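# Reseat a crooked microscope objective in its turret socket

## Task

The objective sitting in the front socket of the microscope's turret is cross-threaded and held by under one turn of thread. Remove it without letting it fall, then thread it back in square to the socket and tighten until snug. The microscope must not be tipped over or shifted.

## Robot and tools

Robot: two seven-joint Kinova Gen3 arms, left_arm and right_arm, each ending in a Robotiq 2F-85 two-finger gripper. The fingers point along the gripper's +z axis and close along its y axis. The reported end_effector_position is the point midway between the pads when shut; closed fingertips reach about 19 mm past it, open ones about 6 mm.

Frames: the scene frame has its origin at table height midway between the nominal arm bases, +z up, +x out over the table, and left_arm on the +y side (image sides do not match these names). Calibrated bases: left_arm at (+0.010, +0.370, +0.019) m, right_arm at (+0.050, -0.319, +0.019) m, each turned slightly about z. Hand positions, orientations (end_effector_quat_wxyz) and Hand targets are printed in each arm's own base frame. Fixed cameras and the table use the scene frame. Offsets you command are along the current Hand target's own axes. Printed poses can be off by a few centimetres.

execute_actions(actions, cameras): actions is a list of actions; each action is a table of up to 15 rows, each row one 1/30 s step, and a short table repeats its last row to fill 15 steps. Every row holds 16 numbers in [-1, 1], both arms always: left dx, dy, dz, rx, ry, rz, left gripper position, left gripper speed, then the same eight for the right. dx..rz are an offset, not a pose, measured from the Hand target as it stood when that action began (not from the prior row); 1.0 equals 0.6 m of travel or 180 degrees, and rx, ry, rz form one rotation vector. Repeating an offset in a new action moves further. Six zeros re-request the current Hand target. Gripper position is absolute: +1 open (85 mm), 0 about 45 mm, -1 shut, not quite linear. Gripper speed -1, 0, +1 is roughly 20, 85, 150 mm/s and also sets grip force (about 100 N per pad slow, up to about 240 N for a fast close from well outside the object). An empty actions list returns full state and all camera images.

move(target, speed, blend, blocking, cameras): target is one 16-number row or a list of up to 15 rows, same layout and scale; every row is an offset from the same starting Hand targets. speed is the top path speed in m/s, 0.002 to 0.5 (default 0.25), one value or one per target; turning is capped at twice that in rad/s and at 0.873 rad/s. blend is a corner radius in metres (0 means stop at each target). blocking=false returns after about 0.5 s while the move continues. The path is straight, ignores obstacles and the other arm, and all arms finish together within 10 s. The result adds a move: line such as done, off_target, moving, held or fault, plus limits flags (paced = pose clipped, held = steps withheld).

wait(seconds 0 to 10) lets time pass holding commands. stop brakes a running move. zoom_image(camera, region [x0, y0, x1, y1] pixels, at most 504 each way) enlarges part of the newest image from cam_head_left, cam_head_right, cam_high (504x504), cam_left_wrist or cam_right_wrist (672x504). clear_fault(arm) clears a reported torque fault. read_manual gives licence texts only. finished_scene(scene) ends scene 1 or 2 irreversibly; the goal must hold with the robot released.

Result lines: end_effector_position (m) and quaternion; Hand target (the last commanded pose after clipping, from which the next offsets count; the gripper often rests a bit short, and a new command, even zeros, asks again); Tool commands; position_measured_pct, roughly 50 minus 50 times the finger position; object_status: 0 moving, 1 blocked opening, 2 stopped on an object before the requested spot (a firm grip), 3 reached the request or pads met (empty or soft grip); motor_current_ma, near 1000 on a held object and near 0 in air; joint torques; Flange force on the gripper along its x y z (includes carried weight, has error); a Wrist depth block of 7x7 cell distances in mm from 164 to 4000, '-' when unknown; Joint velocities 'within noise' when still; MOTOR HOT above 60 °C.

How to grip: open wider than the part, position the pads, close to a position narrower than the part and keep sending that number; send the same position and speed again to leave a gripper alone, since 0 is itself a command. Release by sending a few millimetres wider than the part. Hold the position unchanged about 1.3 s to read the stop.

For this job, turning the objective means rotating the gripper about its own z axis with rz offsets while holding it; the wrist orientation is clipped to within 32 degrees of the measured one per step, and large turns may swing the elbow. Unscrewing is a counter-clockwise turn seen from below the threads, screwing clockwise; regrip between turns.

Avoid: dropping the objective or letting anything leave the table; tipping or sliding the microscope; fast moves into contact (arms are stiff, so a target only millimetres beyond a firm surface pushes very hard); gripping hard while the part still sits in the socket and pulling or twisting against it; any contact between the two arms, or a gripper closing on the other's fingers; torque faults (the arm halts until clear_fault) and overheating from long stretched holds, which makes the arm sag for 30 to 60 s. Move slowly near the microscope and check images and forces often.

Each tool is called as name(argument=value, ...) on one line, values as JSON.

## Session

execute_actions(actions=[])

Scene clock: 0.00 s.
left_arm: end_effector_position=(+0.4508, -0.4121, +0.1117) position_measured_pct=0.0 object_status=3 motor_current_ma=0 end_effector_quat_wxyz=(-0.044, +0.927, +0.329, +0.172) | right_arm: end_effector_position=(+0.5836, +0.2108, +0.3304) position_measured_pct=0.0 object_status=3 motor_current_ma=0 end_effector_quat_wxyz=(-0.290, +0.843, +0.435, +0.127)
Joint positions: left_arm=[0.755 0.877 0.25 1.227 -0.62 1.113 0.324] | right_arm=[-0.232 0.753 0.371 0.904 -0.89 1.604 -0.556]
Joint velocities: within noise
Joint torques (N m): no reading
Flange force (N): no reading
Wrist depth (mm): cam_left_wrist=[- - 166 165 167 288 343 / 279 - - - 280 281 330 / 312 264 264 266 270 314 320 / 303 258 256 259 301 307 307 / 290 287 249 291 293 295 295 / 281 281 281 283 283 284 285 / 273 274 275 274 276 277 277] | cam_right_wrist=[2560 2502 841 778 2009 1852 1722 / 2360 2286 797 721 671 1745 1629 / 2376 796 723 666 614 582 1535 / 804 729 269 262 573 540 1393 / 265 271 256 249 529 507 478 / 266 270 275 315 358 485 453 / 318 315 390 375 374 462 438]
Hand target: left_arm +0.4508, -0.4121, +0.1117; -0.044, +0.927, +0.329, +0.172 | right_arm +0.5836, +0.2108, +0.3304; -0.290, +0.843, +0.435, +0.127
Tool commands: left_gripper/position=+1.0 left_gripper/speed=+1.0 right_gripper/position=+1.0 right_gripper/speed=+1.0

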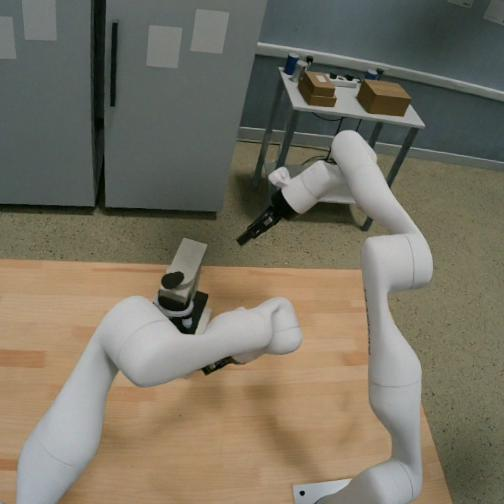

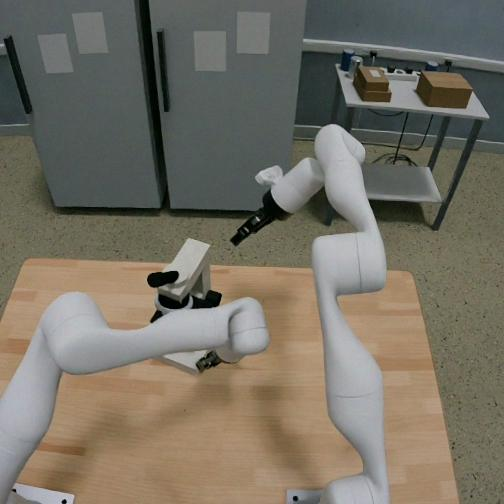

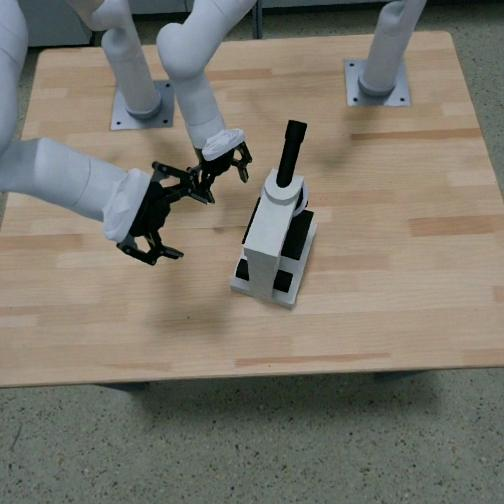

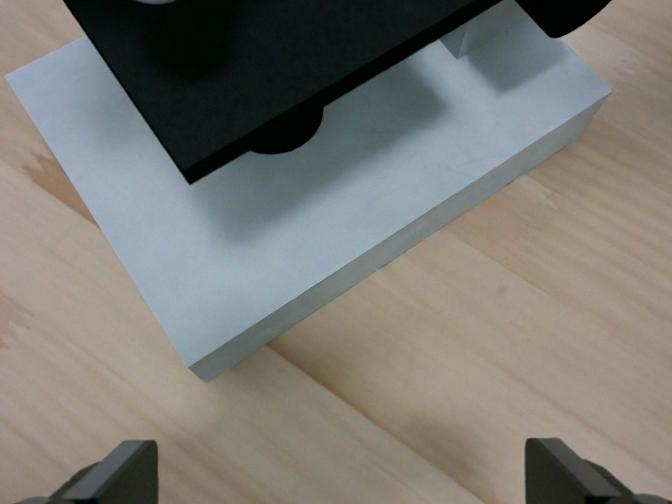

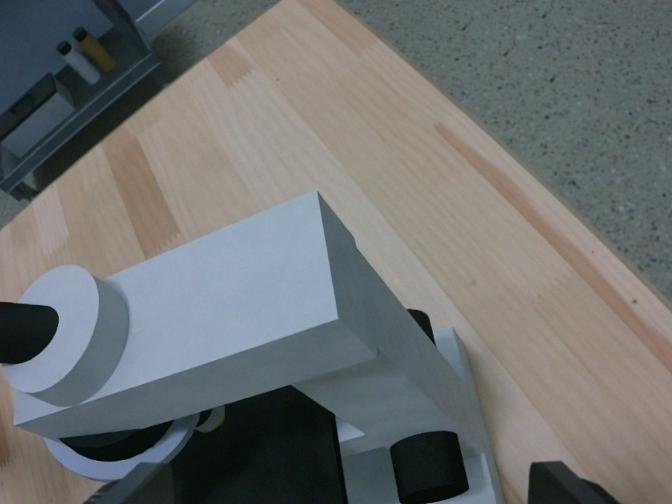

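zoom_image(camera="cam_high", region=[140, 100, 360, 320])

zoom_image(camera="cam_head_left", region=[120, 200, 320, 400])

zoom_image(camera="cam_head_right", region=[100, 200, 300, 400])

zoom_image(camera="cam_right_wrist", region=[0, 250, 300, 504])

Scaled by 2.291 from the camera's 504x504 image, which has a finer 720x720 frame.

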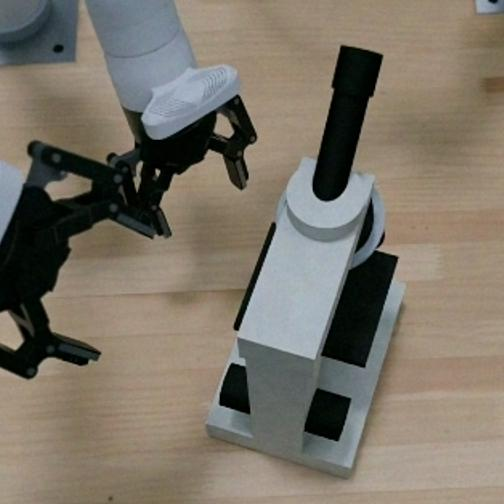

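Scaled by 2.520 from the camera's 504x504 image, which has a finer 720x720 frame.

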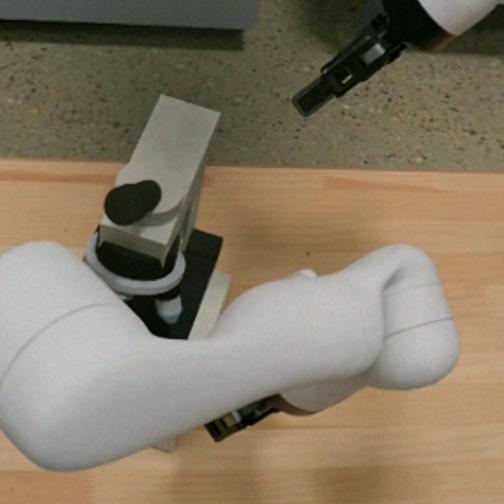

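Scaled by 2.520 from the camera's 504x504 image, which has a finer 720x720 frame.

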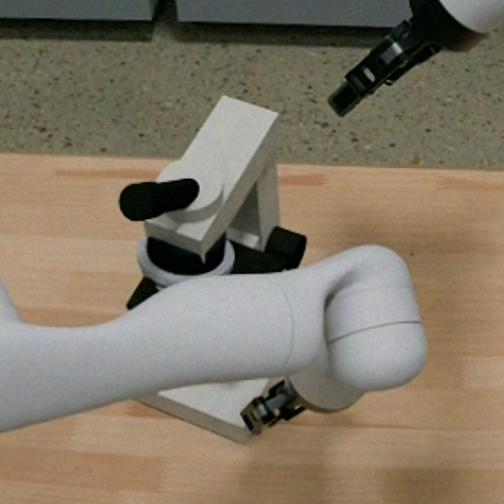

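Scaled by 1.680.

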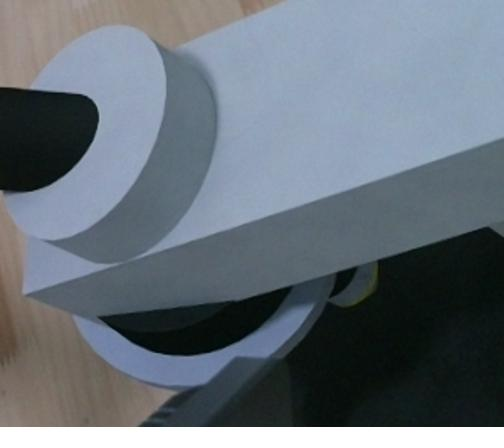

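move(target=[[0.1427,-0.0317,-0.6037,0,0,0,1,1,0,0,0,0,0,0,1,1],[0.4617,-0.4463,-0.4992,-0.2194,0.0868,0.2228,1,1,0,0,0,0,0,0,1,1],[0.397,-0.4072,0.016,-0.4388,0.1735,0.4456,1,1,0,0,0,0,0,0,1,1]], blend=[0.05,0.05,0], speed=0.35, cameras=["all"])

Scene clock: 11.63 s.
left_arm: end_effector_position=(+0.4731, -0.0779, +0.1779) position_measured_pct=0.0 object_status=3 motor_current_ma=0 end_effector_quat_wxyz=(+0.335, +0.664, -0.479, +0.466) | right_arm: end_effector_position=(+0.5836, +0.2108, +0.3304) position_measured_pct=0.0 object_status=3 motor_current_ma=0 end_effector_quat_wxyz=(-0.290, +0.843, +0.435, +0.127)
Joint positions: left_arm=[-0.448 0.817 -0.134 1.922 1.277 1.42 -4.333] | right_arm=[-0.232 0.753 0.371 0.904 -0.89 1.604 -0.556]
Joint torques (N m): left_arm=[-0.14 -18.19 1.35 -3.92 1.41 2.68 -0.7] | right_arm=[-0.1 -22.74 1.46 -6.25 -1.81 0.14 -0.21]
Flange force (N): left_arm=[1.4 1.3 0.0] | right_arm=[10.8 8.6 -5.3]
Wrist depth (mm): cam_left_wrist=[3584 368 330 302 329 3527 3418 / 3704 385 385 300 307 3014 2960 / 3725 403 410 306 313 3028 2987 / 3383 422 413 397 852 856 857 / 2684 408 362 332 620 648 646 / 524 454 446 420 460 521 538 / 476 413 395 393 394 459 471] | cam_right_wrist=[2570 2511 844 775 1997 1868 1727 / 2302 2310 788 721 673 1745 1613 / 514 801 727 666 613 584 1535 / 788 732 269 262 572 540 1393 / 264 270 256 250 532 510 477 / 265 270 275 315 358 485 454 / 319 314 391 376 374 462 439]
Hand target: left_arm +0.4731, -0.0779, +0.1778; +0.335, +0.664, -0.479, +0.466 | right_arm +0.5836, +0.2108, +0.3304; -0.290, +0.843, +0.435, +0.127
Off the commanded pose: left_arm 0.000 m, 0 deg | right_arm 0.000 m, 0 deg.
move: done; limits=paced

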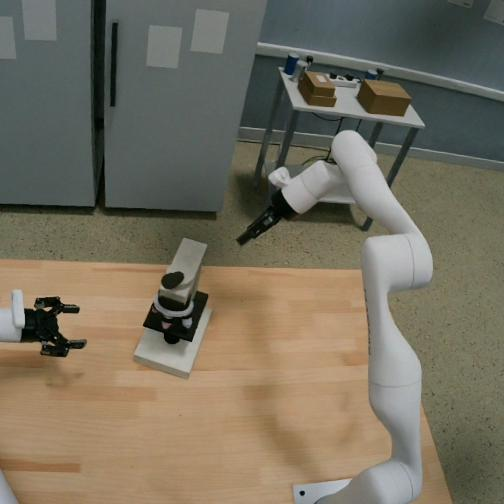

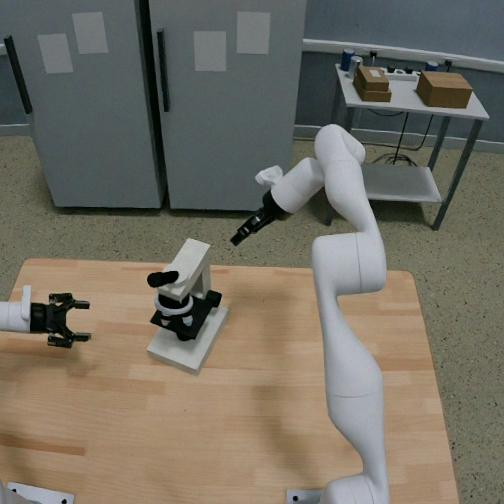

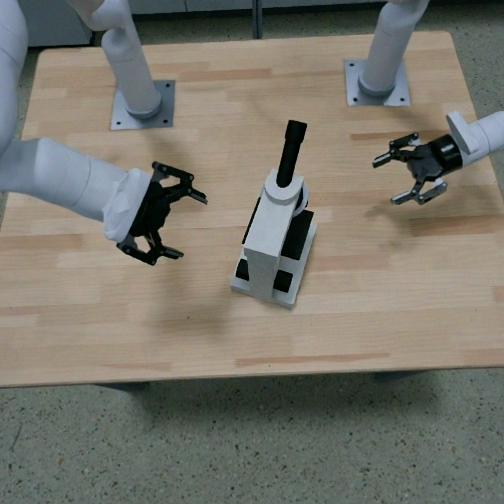

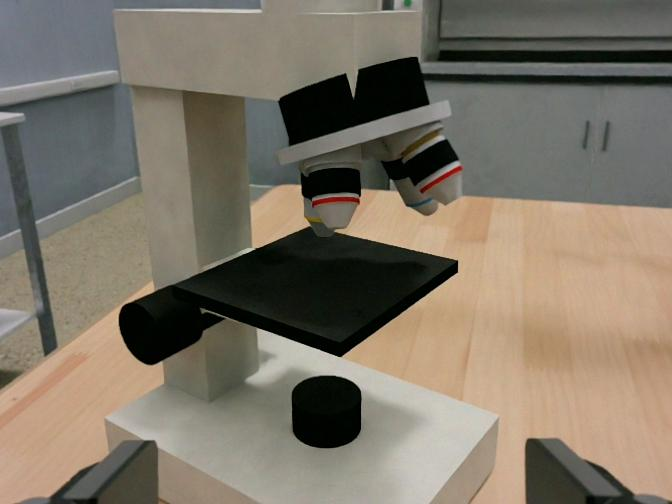

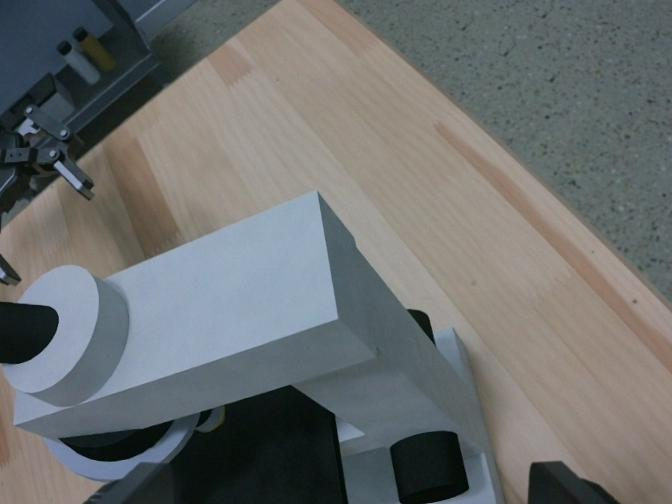

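Excellent view. Zoom in.

zoom_image(camera="cam_left_wrist", region=[250, 40, 500, 260])

zoom_image(camera="cam_head_left", region=[120, 220, 240, 390])

zoom_image(camera="cam_head_right", region=[130, 220, 250, 390])

Scaled by 2.016.

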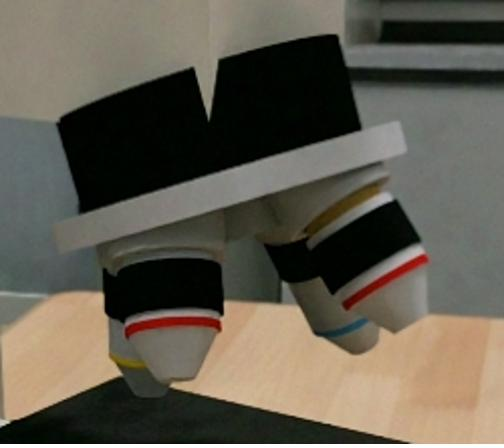

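Scaled by 2.965 from the camera's 504x504 image, which has a finer 720x720 frame.

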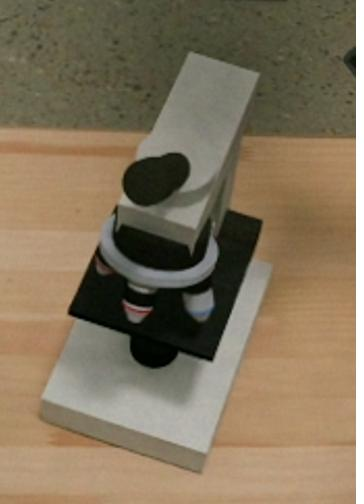

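Scaled by 2.965 from the camera's 504x504 image, which has a finer 720x720 frame.

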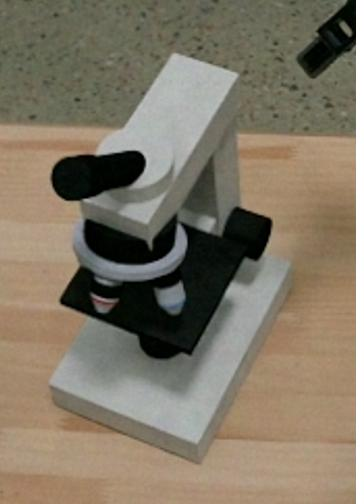

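move(target=[[0.0097,-0.0538,0.1402,-0.1873,0.1076,0.0324,1,1,-0.3397,-0.2018,-0.1667,-0.152,0.119,0.045,1,1],[0.0097,-0.0538,0.1402,-0.1873,0.1076,0.0324,1,1,-0.3503,-0.3675,0.135,-0.365,0.286,0.108,1,1],[0.0097,-0.0538,0.1402,-0.1873,0.1076,0.0324,1,1,-0.165,-0.3947,0.4562,-0.4562,0.3572,0.1354,1,1]], blend=[0.05,0.05,0], speed=0.3, cameras=["all"])

Scene clock: 21.30 s.
left_arm: end_effector_position=(+0.5294, -0.1446, +0.1546) position_measured_pct=0.0 object_status=3 motor_current_ma=0 end_effector_quat_wxyz=(+0.564, +0.428, -0.563, +0.427) | right_arm: end_effector_position=(+0.3237, +0.4172, +0.1553) position_measured_pct=0.0 object_status=3 motor_current_ma=0 end_effector_quat_wxyz=(+0.114, +0.698, -0.115, +0.697)
Joint positions: left_arm=[-0.327 1.351 0.095 1.014 1.081 1.905 -3.991] | right_arm=[-1.254 1.253 -0.522 1.526 -1.554 -2.094 -1.206]
Joint torques (N m): left_arm=[-0.17 -24.67 3.35 -5.6 2.24 2.19 -0.68] | right_arm=[-0.14 -22.29 -0.54 -0.38 0.79 -2.93 -0.14]
Flange force (N): left_arm=[1.2 1.9 1.4] | right_arm=[-2.6 -9.0 -2.3]
Wrist depth (mm): cam_left_wrist=[2809 259 272 3349 - - 543 / 258 257 255 3332 - - 576 / 258 257 250 272 - 762 748 / 315 265 243 276 - - 756 / 314 280 278 3349 - 803 360 / 302 325 964 971 969 825 241 / 248 248 247 679 721 718 678] | cam_right_wrist=[1586 1625 1718 289 2883 3098 3203 / 1594 1662 1683 295 2947 3070 3203 / 1594 1653 287 272 280 3070 3234 / 1579 1662 281 255 279 3098 3219 / 1582 1637 286 284 277 2046 3142 / 304 1645 1662 347 378 3000 3219 / 1594 1621 279 279 279 3028 3128]
Hand target: left_arm +0.5294, -0.1446, +0.1546; +0.564, +0.428, -0.563, +0.427 | right_arm +0.3237, +0.4172, +0.1553; +0.114, +0.698, -0.115, +0.697
Off the commanded pose: left_arm 0.000 m, 0 deg | right_arm 0.000 m, 0 deg.
move: done; limits=paced

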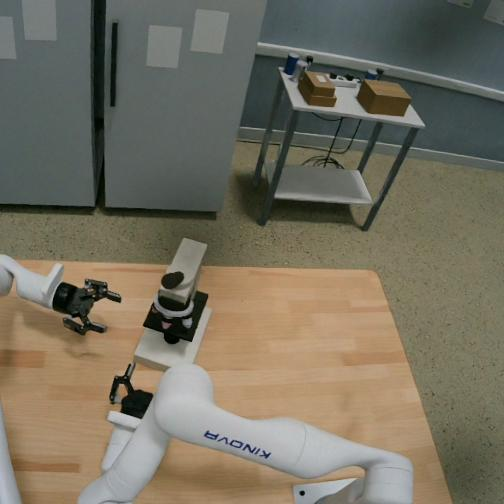

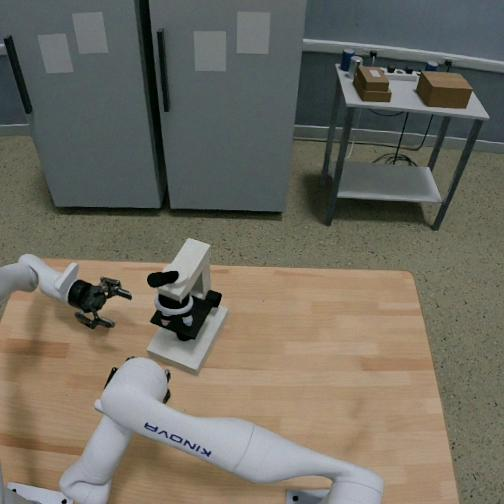

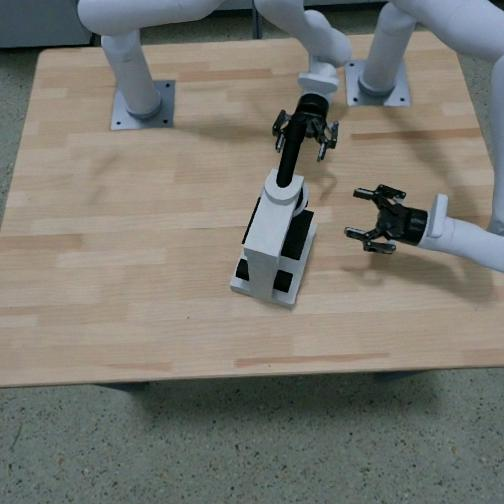

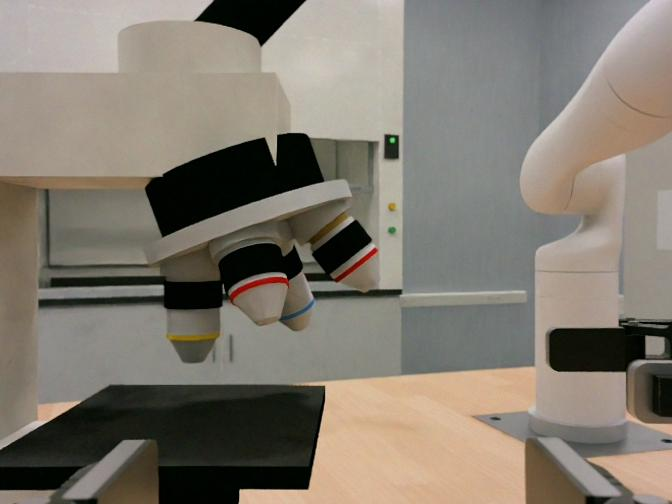

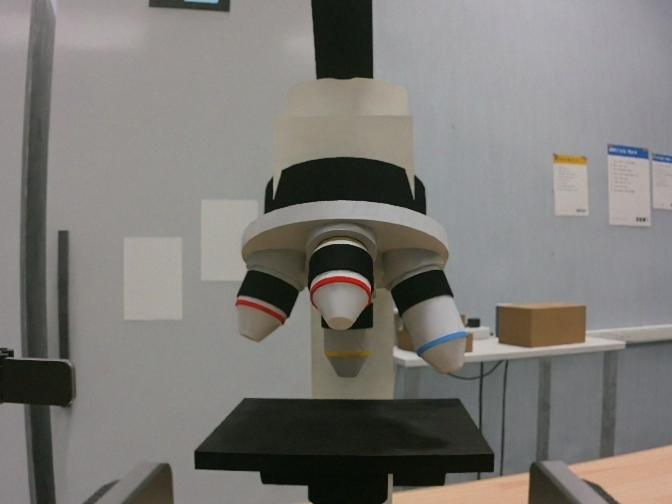

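zoom_image(camera="cam_left_wrist", region=[140, 120, 400, 380])

zoom_image(camera="cam_right_wrist", region=[220, 140, 480, 400])

zoom_image(camera="cam_left_wrist", region=[290, 190, 400, 300])

zoom_image(camera="cam_right_wrist", region=[285, 210, 395, 340])

Scaled by 1.938.

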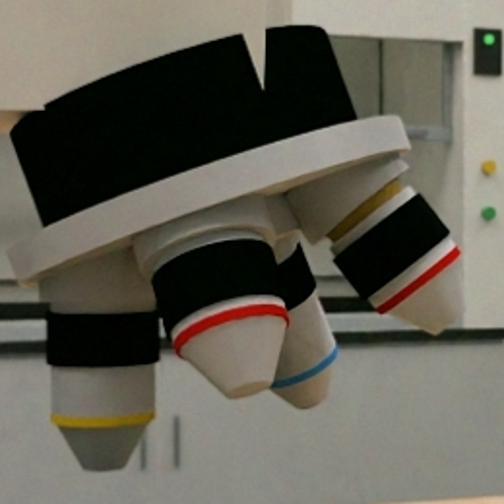

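Scaled by 1.938.

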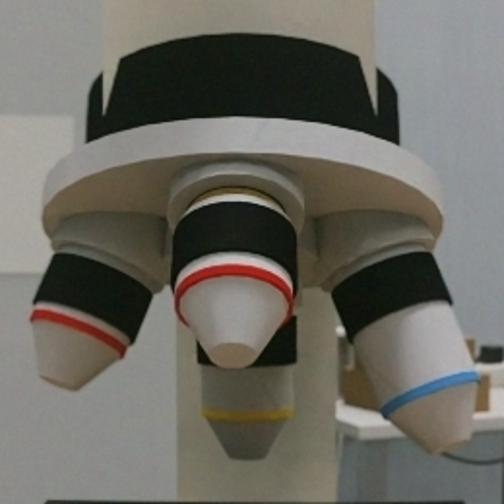

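Scaled by 4.582.

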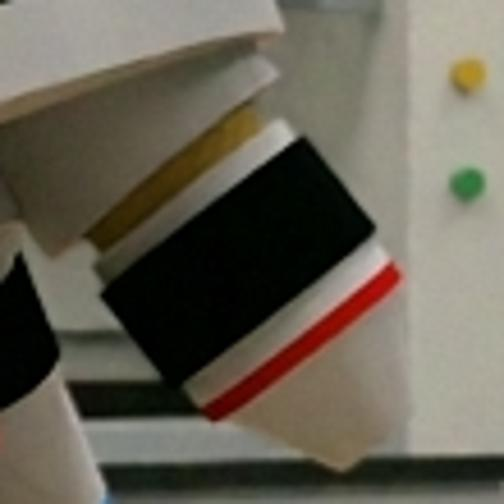

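Scaled by 3.877.

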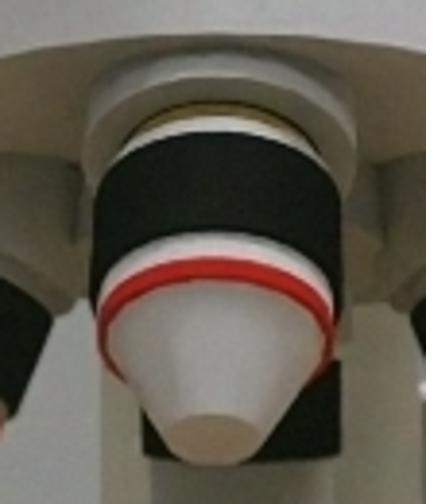

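zoom_image(camera="cam_left_wrist", region=[295, 195, 365, 265])

zoom_image(camera="cam_right_wrist", region=[300, 215, 380, 295])

Scaled by 7.200.

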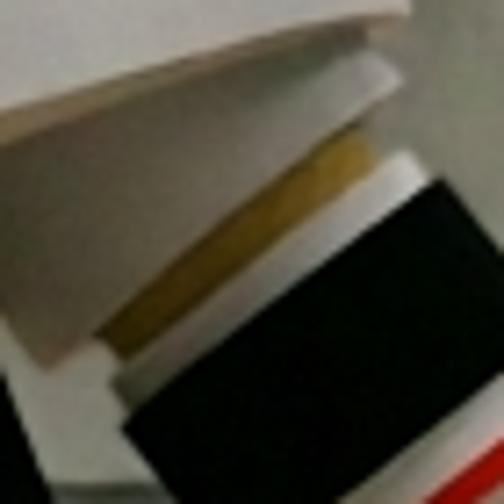

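Scaled by 6.300.

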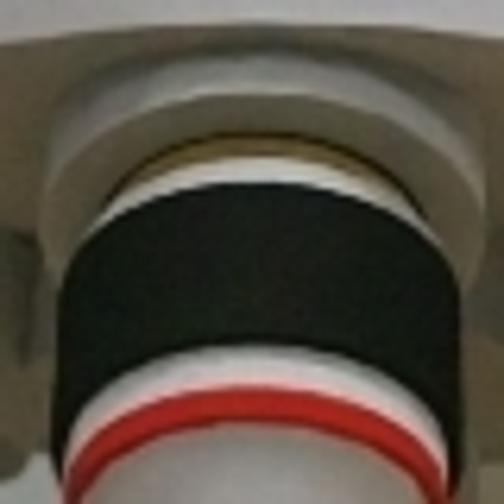

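move(target=[0,0,0,0,0,0,1,1,0.195,0.004,0.0514,0,-0.21,0,0,0], speed=0.15, cameras=["all"])

Scene clock: 30.67 s.
left_arm: end_effector_position=(+0.5294, -0.1446, +0.1546) position_measured_pct=0.0 object_status=3 motor_current_ma=0 end_effector_quat_wxyz=(+0.564, +0.428, -0.563, +0.427) | right_arm: end_effector_position=(+0.3523, +0.4050, +0.2722) position_measured_pct=49.8 object_status=3 motor_current_ma=0 end_effector_quat_wxyz=(+0.071, +0.886, -0.145, +0.434)
Joint positions: left_arm=[-0.327 1.351 0.095 1.014 1.081 1.905 -3.991] | right_arm=[-0.86 0.742 -0.893 1.534 -1.823 -1.753 -0.714]
Joint torques (N m): left_arm=[-0.15 -24.64 3.37 -5.59 2.29 2.21 -0.72] | right_arm=[0.06 -19.46 -2.48 -3.61 1.61 -1.69 -0.25]
Flange force (N): left_arm=[1.3 1.9 1.4] | right_arm=[2.4 -9.9 -2.4]
Wrist depth (mm): cam_left_wrist=[2846 258 272 3315 - 647 249 / 258 256 256 3332 - 262 - / 258 257 250 271 - 769 758 / 314 265 243 275 - - 2385 / 315 280 279 3315 - 799 776 / 302 325 962 972 967 822 778 / 247 248 247 677 721 718 716] | cam_right_wrist=[1503 1535 - 2112 - 2987 3142 / 1571 1645 - - - 3070 3055 / 1683 1773 242 230 - 2438 2590 / 1782 1878 234 233 233 691 691 / 1889 616 250 236 248 611 606 / 321 552 275 237 271 545 535 / 502 501 326 240 319 493 492]
Hand target: left_arm +0.5294, -0.1446, +0.1546; +0.564, +0.428, -0.563, +0.427 | right_arm +0.3523, +0.4050, +0.2722; +0.071, +0.886, -0.145, +0.434
Off the commanded pose: left_arm 0.000 m, 0 deg | right_arm 0.000 m, 0 deg.
move: done

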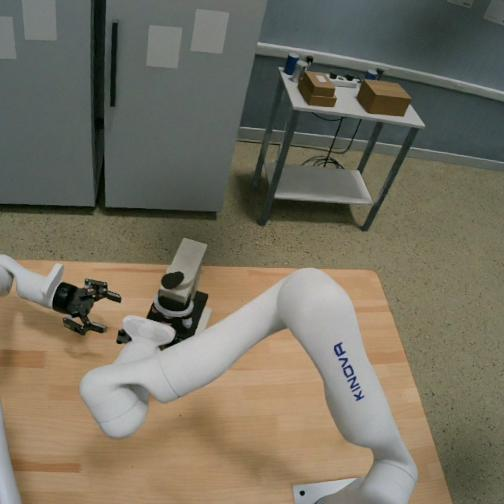

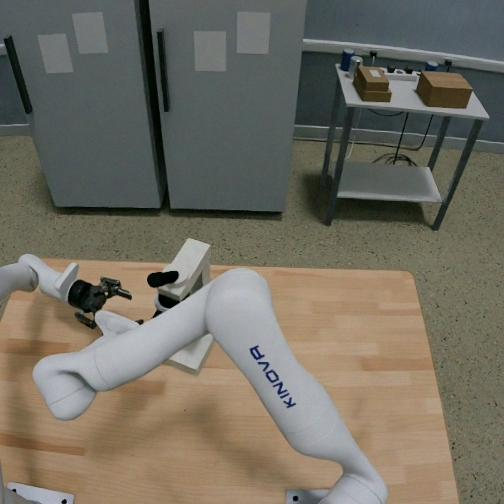

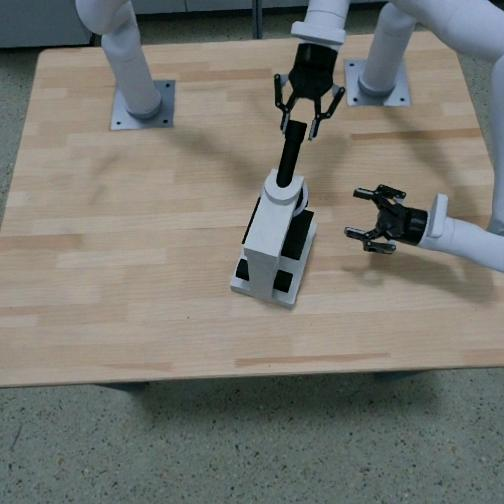

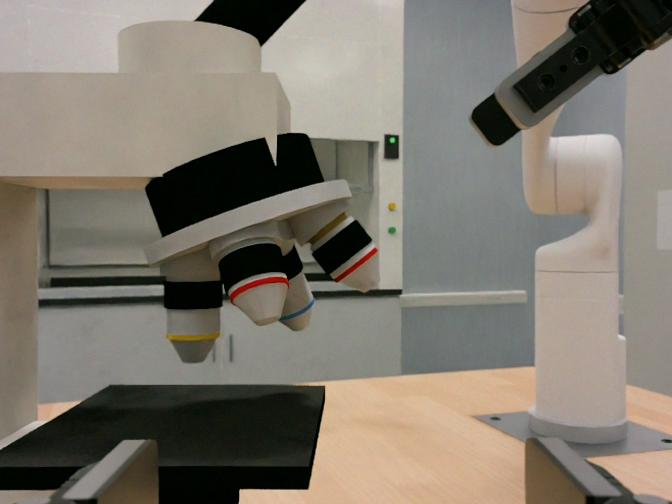

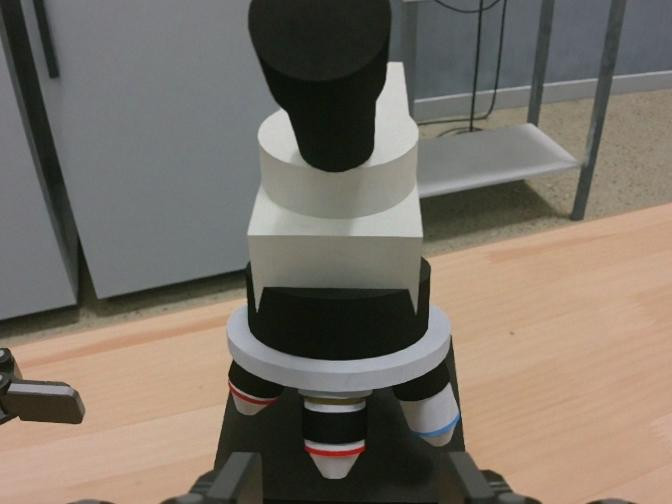

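zoom_image(camera="cam_left_wrist", region=[300, 0, 600, 300])

zoom_image(camera="cam_right_wrist", region=[200, 360, 480, 504])

Scaled by 1.680.

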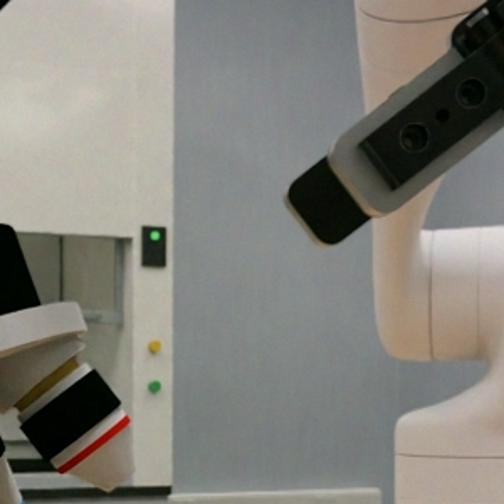

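Scaled by 1.800.

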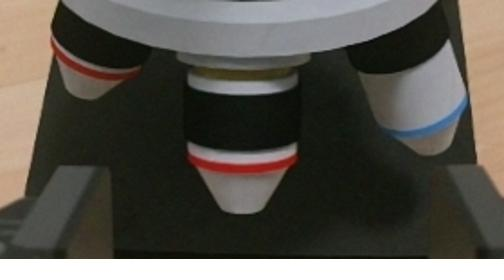

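move(target=[0,0,0,0,0,0,1,1,-0.01,-0.0067,0.075,0,0,0,0,0], speed=0.08, cameras=["cam_left_wrist","cam_right_wrist"])

zoom_image(camera="cam_left_wrist", region=[290, 50, 540, 300])

zoom_image(camera="cam_right_wrist", region=[200, 360, 480, 504])

Scene clock: 33.27 s.
left_arm: end_effector_position=(+0.5294, -0.1446, +0.1546) position_measured_pct=0.0 object_status=3 motor_current_ma=0 end_effector_quat_wxyz=(+0.564, +0.428, -0.563, +0.427) | right_arm: end_effector_position=(+0.3837, +0.3986, +0.2399) position_measured_pct=49.8 object_status=3 motor_current_ma=0 end_effector_quat_wxyz=(+0.071, +0.886, -0.145, +0.434)
Joint positions: left_arm=[-0.327 1.351 0.095 1.014 1.081 1.905 -3.991] | right_arm=[-0.81 0.789 -0.868 1.566 -1.769 -1.684 -0.733]
Joint torques (N m): left_arm=[-0.15 -24.67 3.41 -5.59 2.27 2.2 -0.73] | right_arm=[-0.25 -19.9 -2.48 -3.51 1.43 -1.63 -0.13]
Flange force (N): left_arm=[1.3 1.8 1.3] | right_arm=[2.4 -8.9 -1.1]
Wrist depth (mm): cam_left_wrist=[2870 258 272 3299 - 618 225 / 258 257 256 3332 - 243 235 / 258 257 251 270 258 749 760 / 314 265 243 276 - - 2385 / 314 281 278 3383 - 803 776 / 302 325 969 968 964 825 777 / 248 247 248 677 719 714 718] | cam_right_wrist=[1473 1517 - - - 3014 3157 / 1553 1609 - 181 190 2934 3028 / 1653 1713 194 189 189 2360 2511 / 1740 1817 192 191 190 638 653 / 1837 585 204 192 198 564 562 / 500 501 228 189 224 505 492 / 463 462 288 192 234 457 455]
Hand target: left_arm +0.5294, -0.1446, +0.1546; +0.564, +0.428, -0.563, +0.427 | right_arm +0.3837, +0.3986, +0.2399; +0.071, +0.886, -0.145, +0.434
Off the commanded pose: left_arm 0.000 m, 0 deg | right_arm 0.000 m, 0 deg.
move: done
Images, in order (width x height): cam_left_wrist 672x504, cam_right_wrist 672x504.

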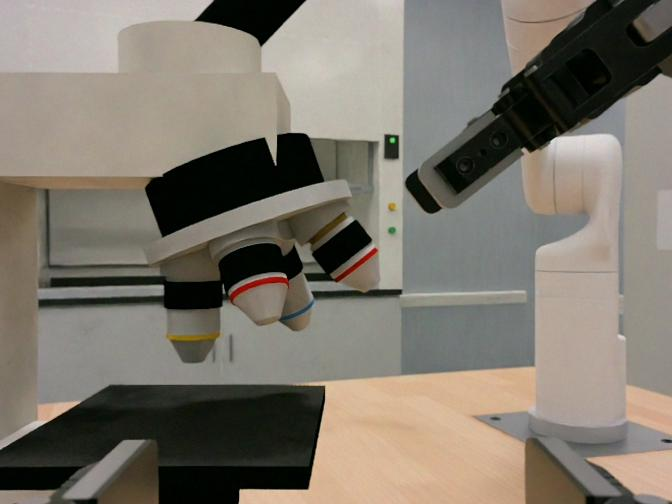

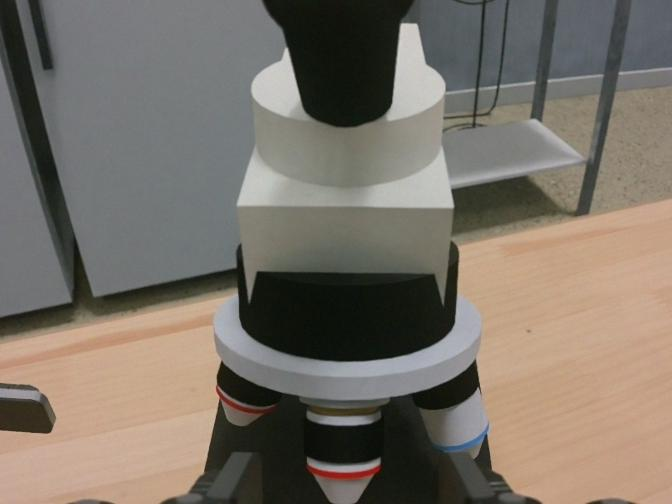

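Scaled by 2.016.

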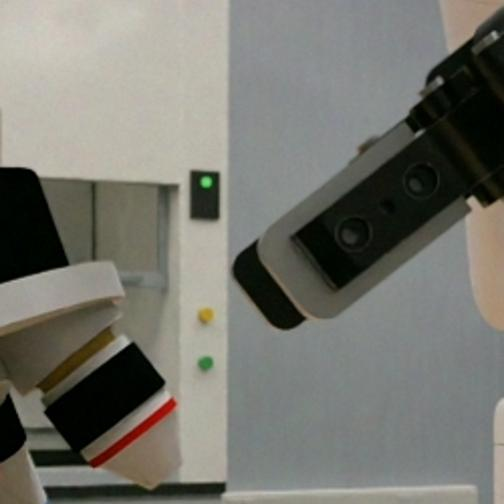

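Scaled by 1.800.

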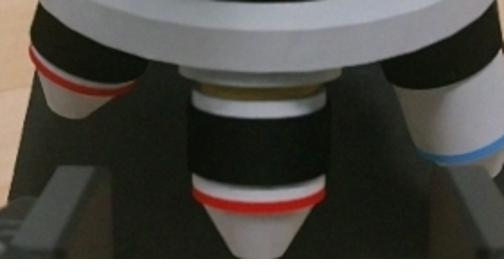

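move(target=[0,0,0,0,0,0,1,1,-0.0025,-0.0033,0.05,0,0,0,0,0], speed=0.06, cameras=["cam_left_wrist","cam_right_wrist"])

zoom_image(camera="cam_left_wrist", region=[290, 120, 470, 300])

zoom_image(camera="cam_right_wrist", region=[200, 340, 480, 504])

Scene clock: 36.90 s.
left_arm: end_effector_position=(+0.5294, -0.1446, +0.1546) position_measured_pct=0.0 object_status=3 motor_current_ma=0 end_effector_quat_wxyz=(+0.564, +0.428, -0.563, +0.427) | right_arm: end_effector_position=(+0.4059, +0.3933, +0.2203) position_measured_pct=49.8 object_status=3 motor_current_ma=0 end_effector_quat_wxyz=(+0.071, +0.886, -0.145, +0.434)
Joint positions: left_arm=[-0.327 1.351 0.095 1.014 1.081 1.905 -3.991] | right_arm=[-0.775 0.82 -0.849 1.578 -1.73 -1.64 -0.739]
Joint torques (N m): left_arm=[-0.16 -24.66 3.42 -5.61 2.24 2.22 -0.73] | right_arm=[-0.12 -20.46 -2.68 -3.35 1.47 -1.6 -0.23]
Flange force (N): left_arm=[1.3 1.9 1.4] | right_arm=[2.2 -9.9 -0.7]
Wrist depth (mm): cam_left_wrist=[2833 258 272 3332 - 298 247 / 258 256 256 3383 3366 224 222 / 258 257 250 266 249 233 770 / 314 265 243 275 257 803 2429 / 314 280 278 3349 - 801 776 / 302 326 969 962 964 824 776 / 248 248 247 680 720 717 718] | cam_right_wrist=[1451 1490 - - - 3028 3014 / 1538 1586 - - - - 3041 / 1605 1687 - - - - 2493 / 1759 1787 - 166 - - 621 / 1792 546 174 - 170 525 522 / 479 477 175 - 168 199 469 / 439 440 261 166 - 426 432]
Hand target: left_arm +0.5294, -0.1446, +0.1546; +0.564, +0.428, -0.563, +0.427 | right_arm +0.4059, +0.3932, +0.2203; +0.071, +0.886, -0.145, +0.434
Off the commanded pose: left_arm 0.000 m, 0 deg | right_arm 0.000 m, 0 deg.
move: done
Images, in order (width x height): cam_left_wrist 672x504, cam_right_wrist 672x504.

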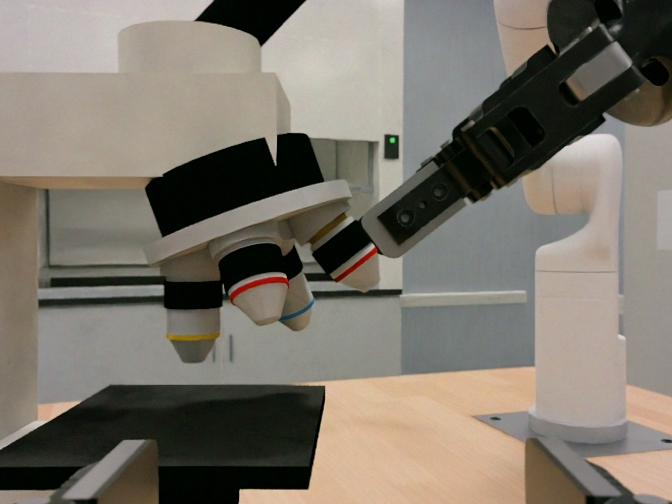

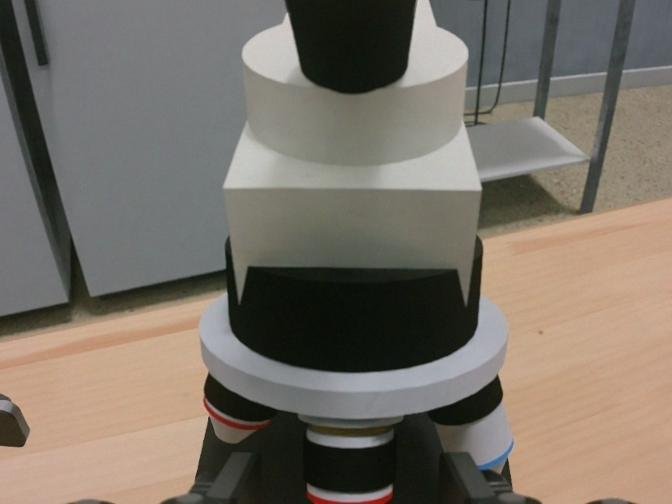

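Scaled by 2.800.

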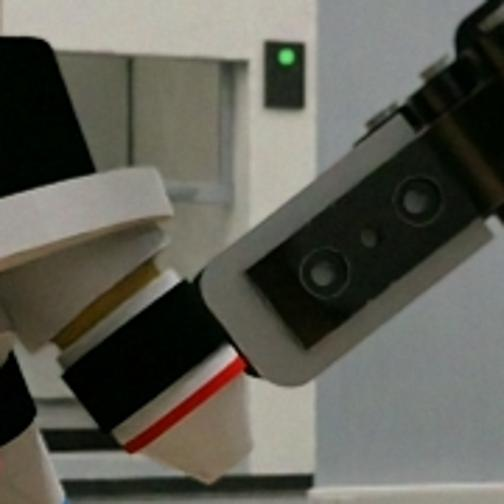

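Scaled by 1.800.

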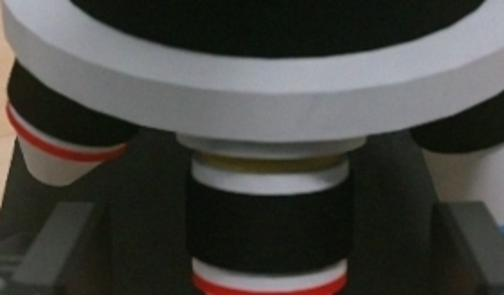

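move(target=[0,0,0,0,0,0,1,1,0,0,0.0208,0,0,0,0,0], speed=0.05, cameras=["cam_left_wrist","cam_right_wrist"])

zoom_image(camera="cam_left_wrist", region=[290, 160, 430, 300])

zoom_image(camera="cam_right_wrist", region=[200, 340, 480, 504])

Scene clock: 38.63 s.
left_arm: end_effector_position=(+0.5294, -0.1446, +0.1546) position_measured_pct=0.0 object_status=3 motor_current_ma=0 end_effector_quat_wxyz=(+0.564, +0.428, -0.563, +0.427) | right_arm: end_effector_position=(+0.4152, +0.3901, +0.2127) position_measured_pct=49.8 object_status=3 motor_current_ma=0 end_effector_quat_wxyz=(+0.071, +0.886, -0.145, +0.434)
Joint positions: left_arm=[-0.327 1.351 0.095 1.014 1.081 1.905 -3.991] | right_arm=[-0.759 0.831 -0.842 1.584 -1.714 -1.622 -0.741]
Joint torques (N m): left_arm=[-0.16 -24.63 3.38 -5.63 2.25 2.21 -0.74] | right_arm=[0.04 -20.44 -2.69 -3.32 1.68 -1.5 -0.19]
Flange force (N): left_arm=[1.4 2.0 1.5] | right_arm=[2.0 -9.6 -1.2]
Wrist depth (mm): cam_left_wrist=[2821 259 272 3366 - 273 247 / 258 257 256 3383 - 223 251 / 258 257 251 266 247 229 2385 / 314 265 243 271 - 799 2402 / 315 281 278 3349 - 800 777 / 301 325 960 975 965 826 777 / 248 248 248 679 721 722 718] | cam_right_wrist=[1448 1470 - - - - 3055 / 1535 1582 - - - - 2908 / 1609 1649 - - - - 2447 / 1740 - - - - - 593 / 1802 533 - - - 181 512 / 467 467 - - - - 460 / 433 431 193 - - 186 424]
Hand target: left_arm +0.5294, -0.1446, +0.1546; +0.564, +0.428, -0.563, +0.427 | right_arm +0.4152, +0.3901, +0.2126; +0.071, +0.886, -0.145, +0.434
Off the commanded pose: left_arm 0.000 m, 0 deg | right_arm 0.000 m, 0 deg.
move: done
Images, in order (width x height): cam_left_wrist 672x504, cam_right_wrist 672x504.

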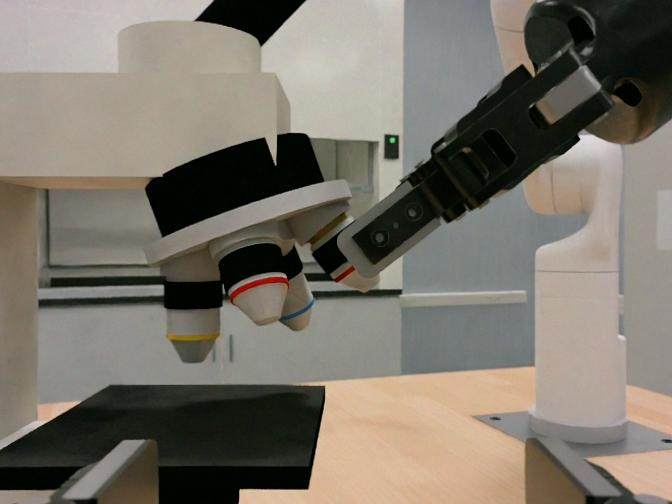

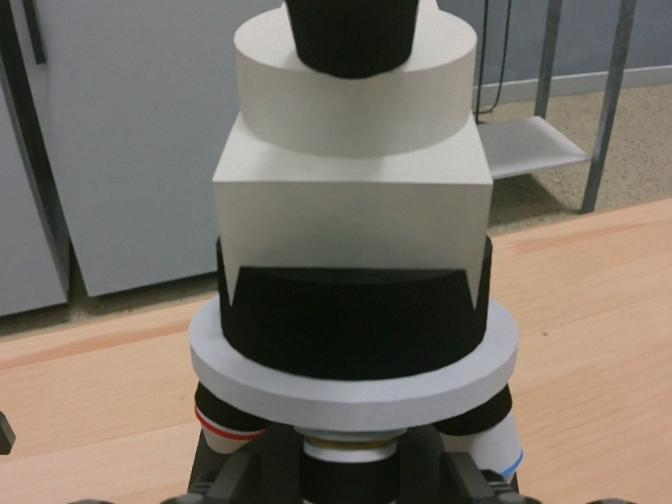

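Scaled by 3.600.

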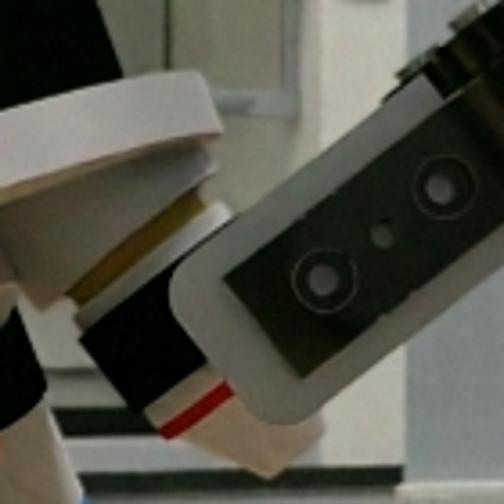

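Scaled by 1.800.

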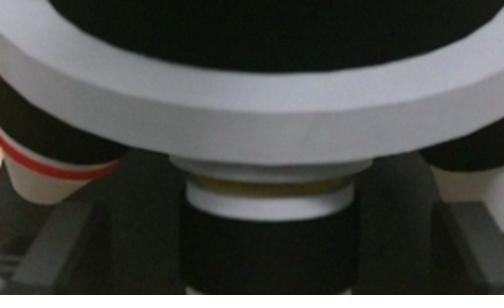

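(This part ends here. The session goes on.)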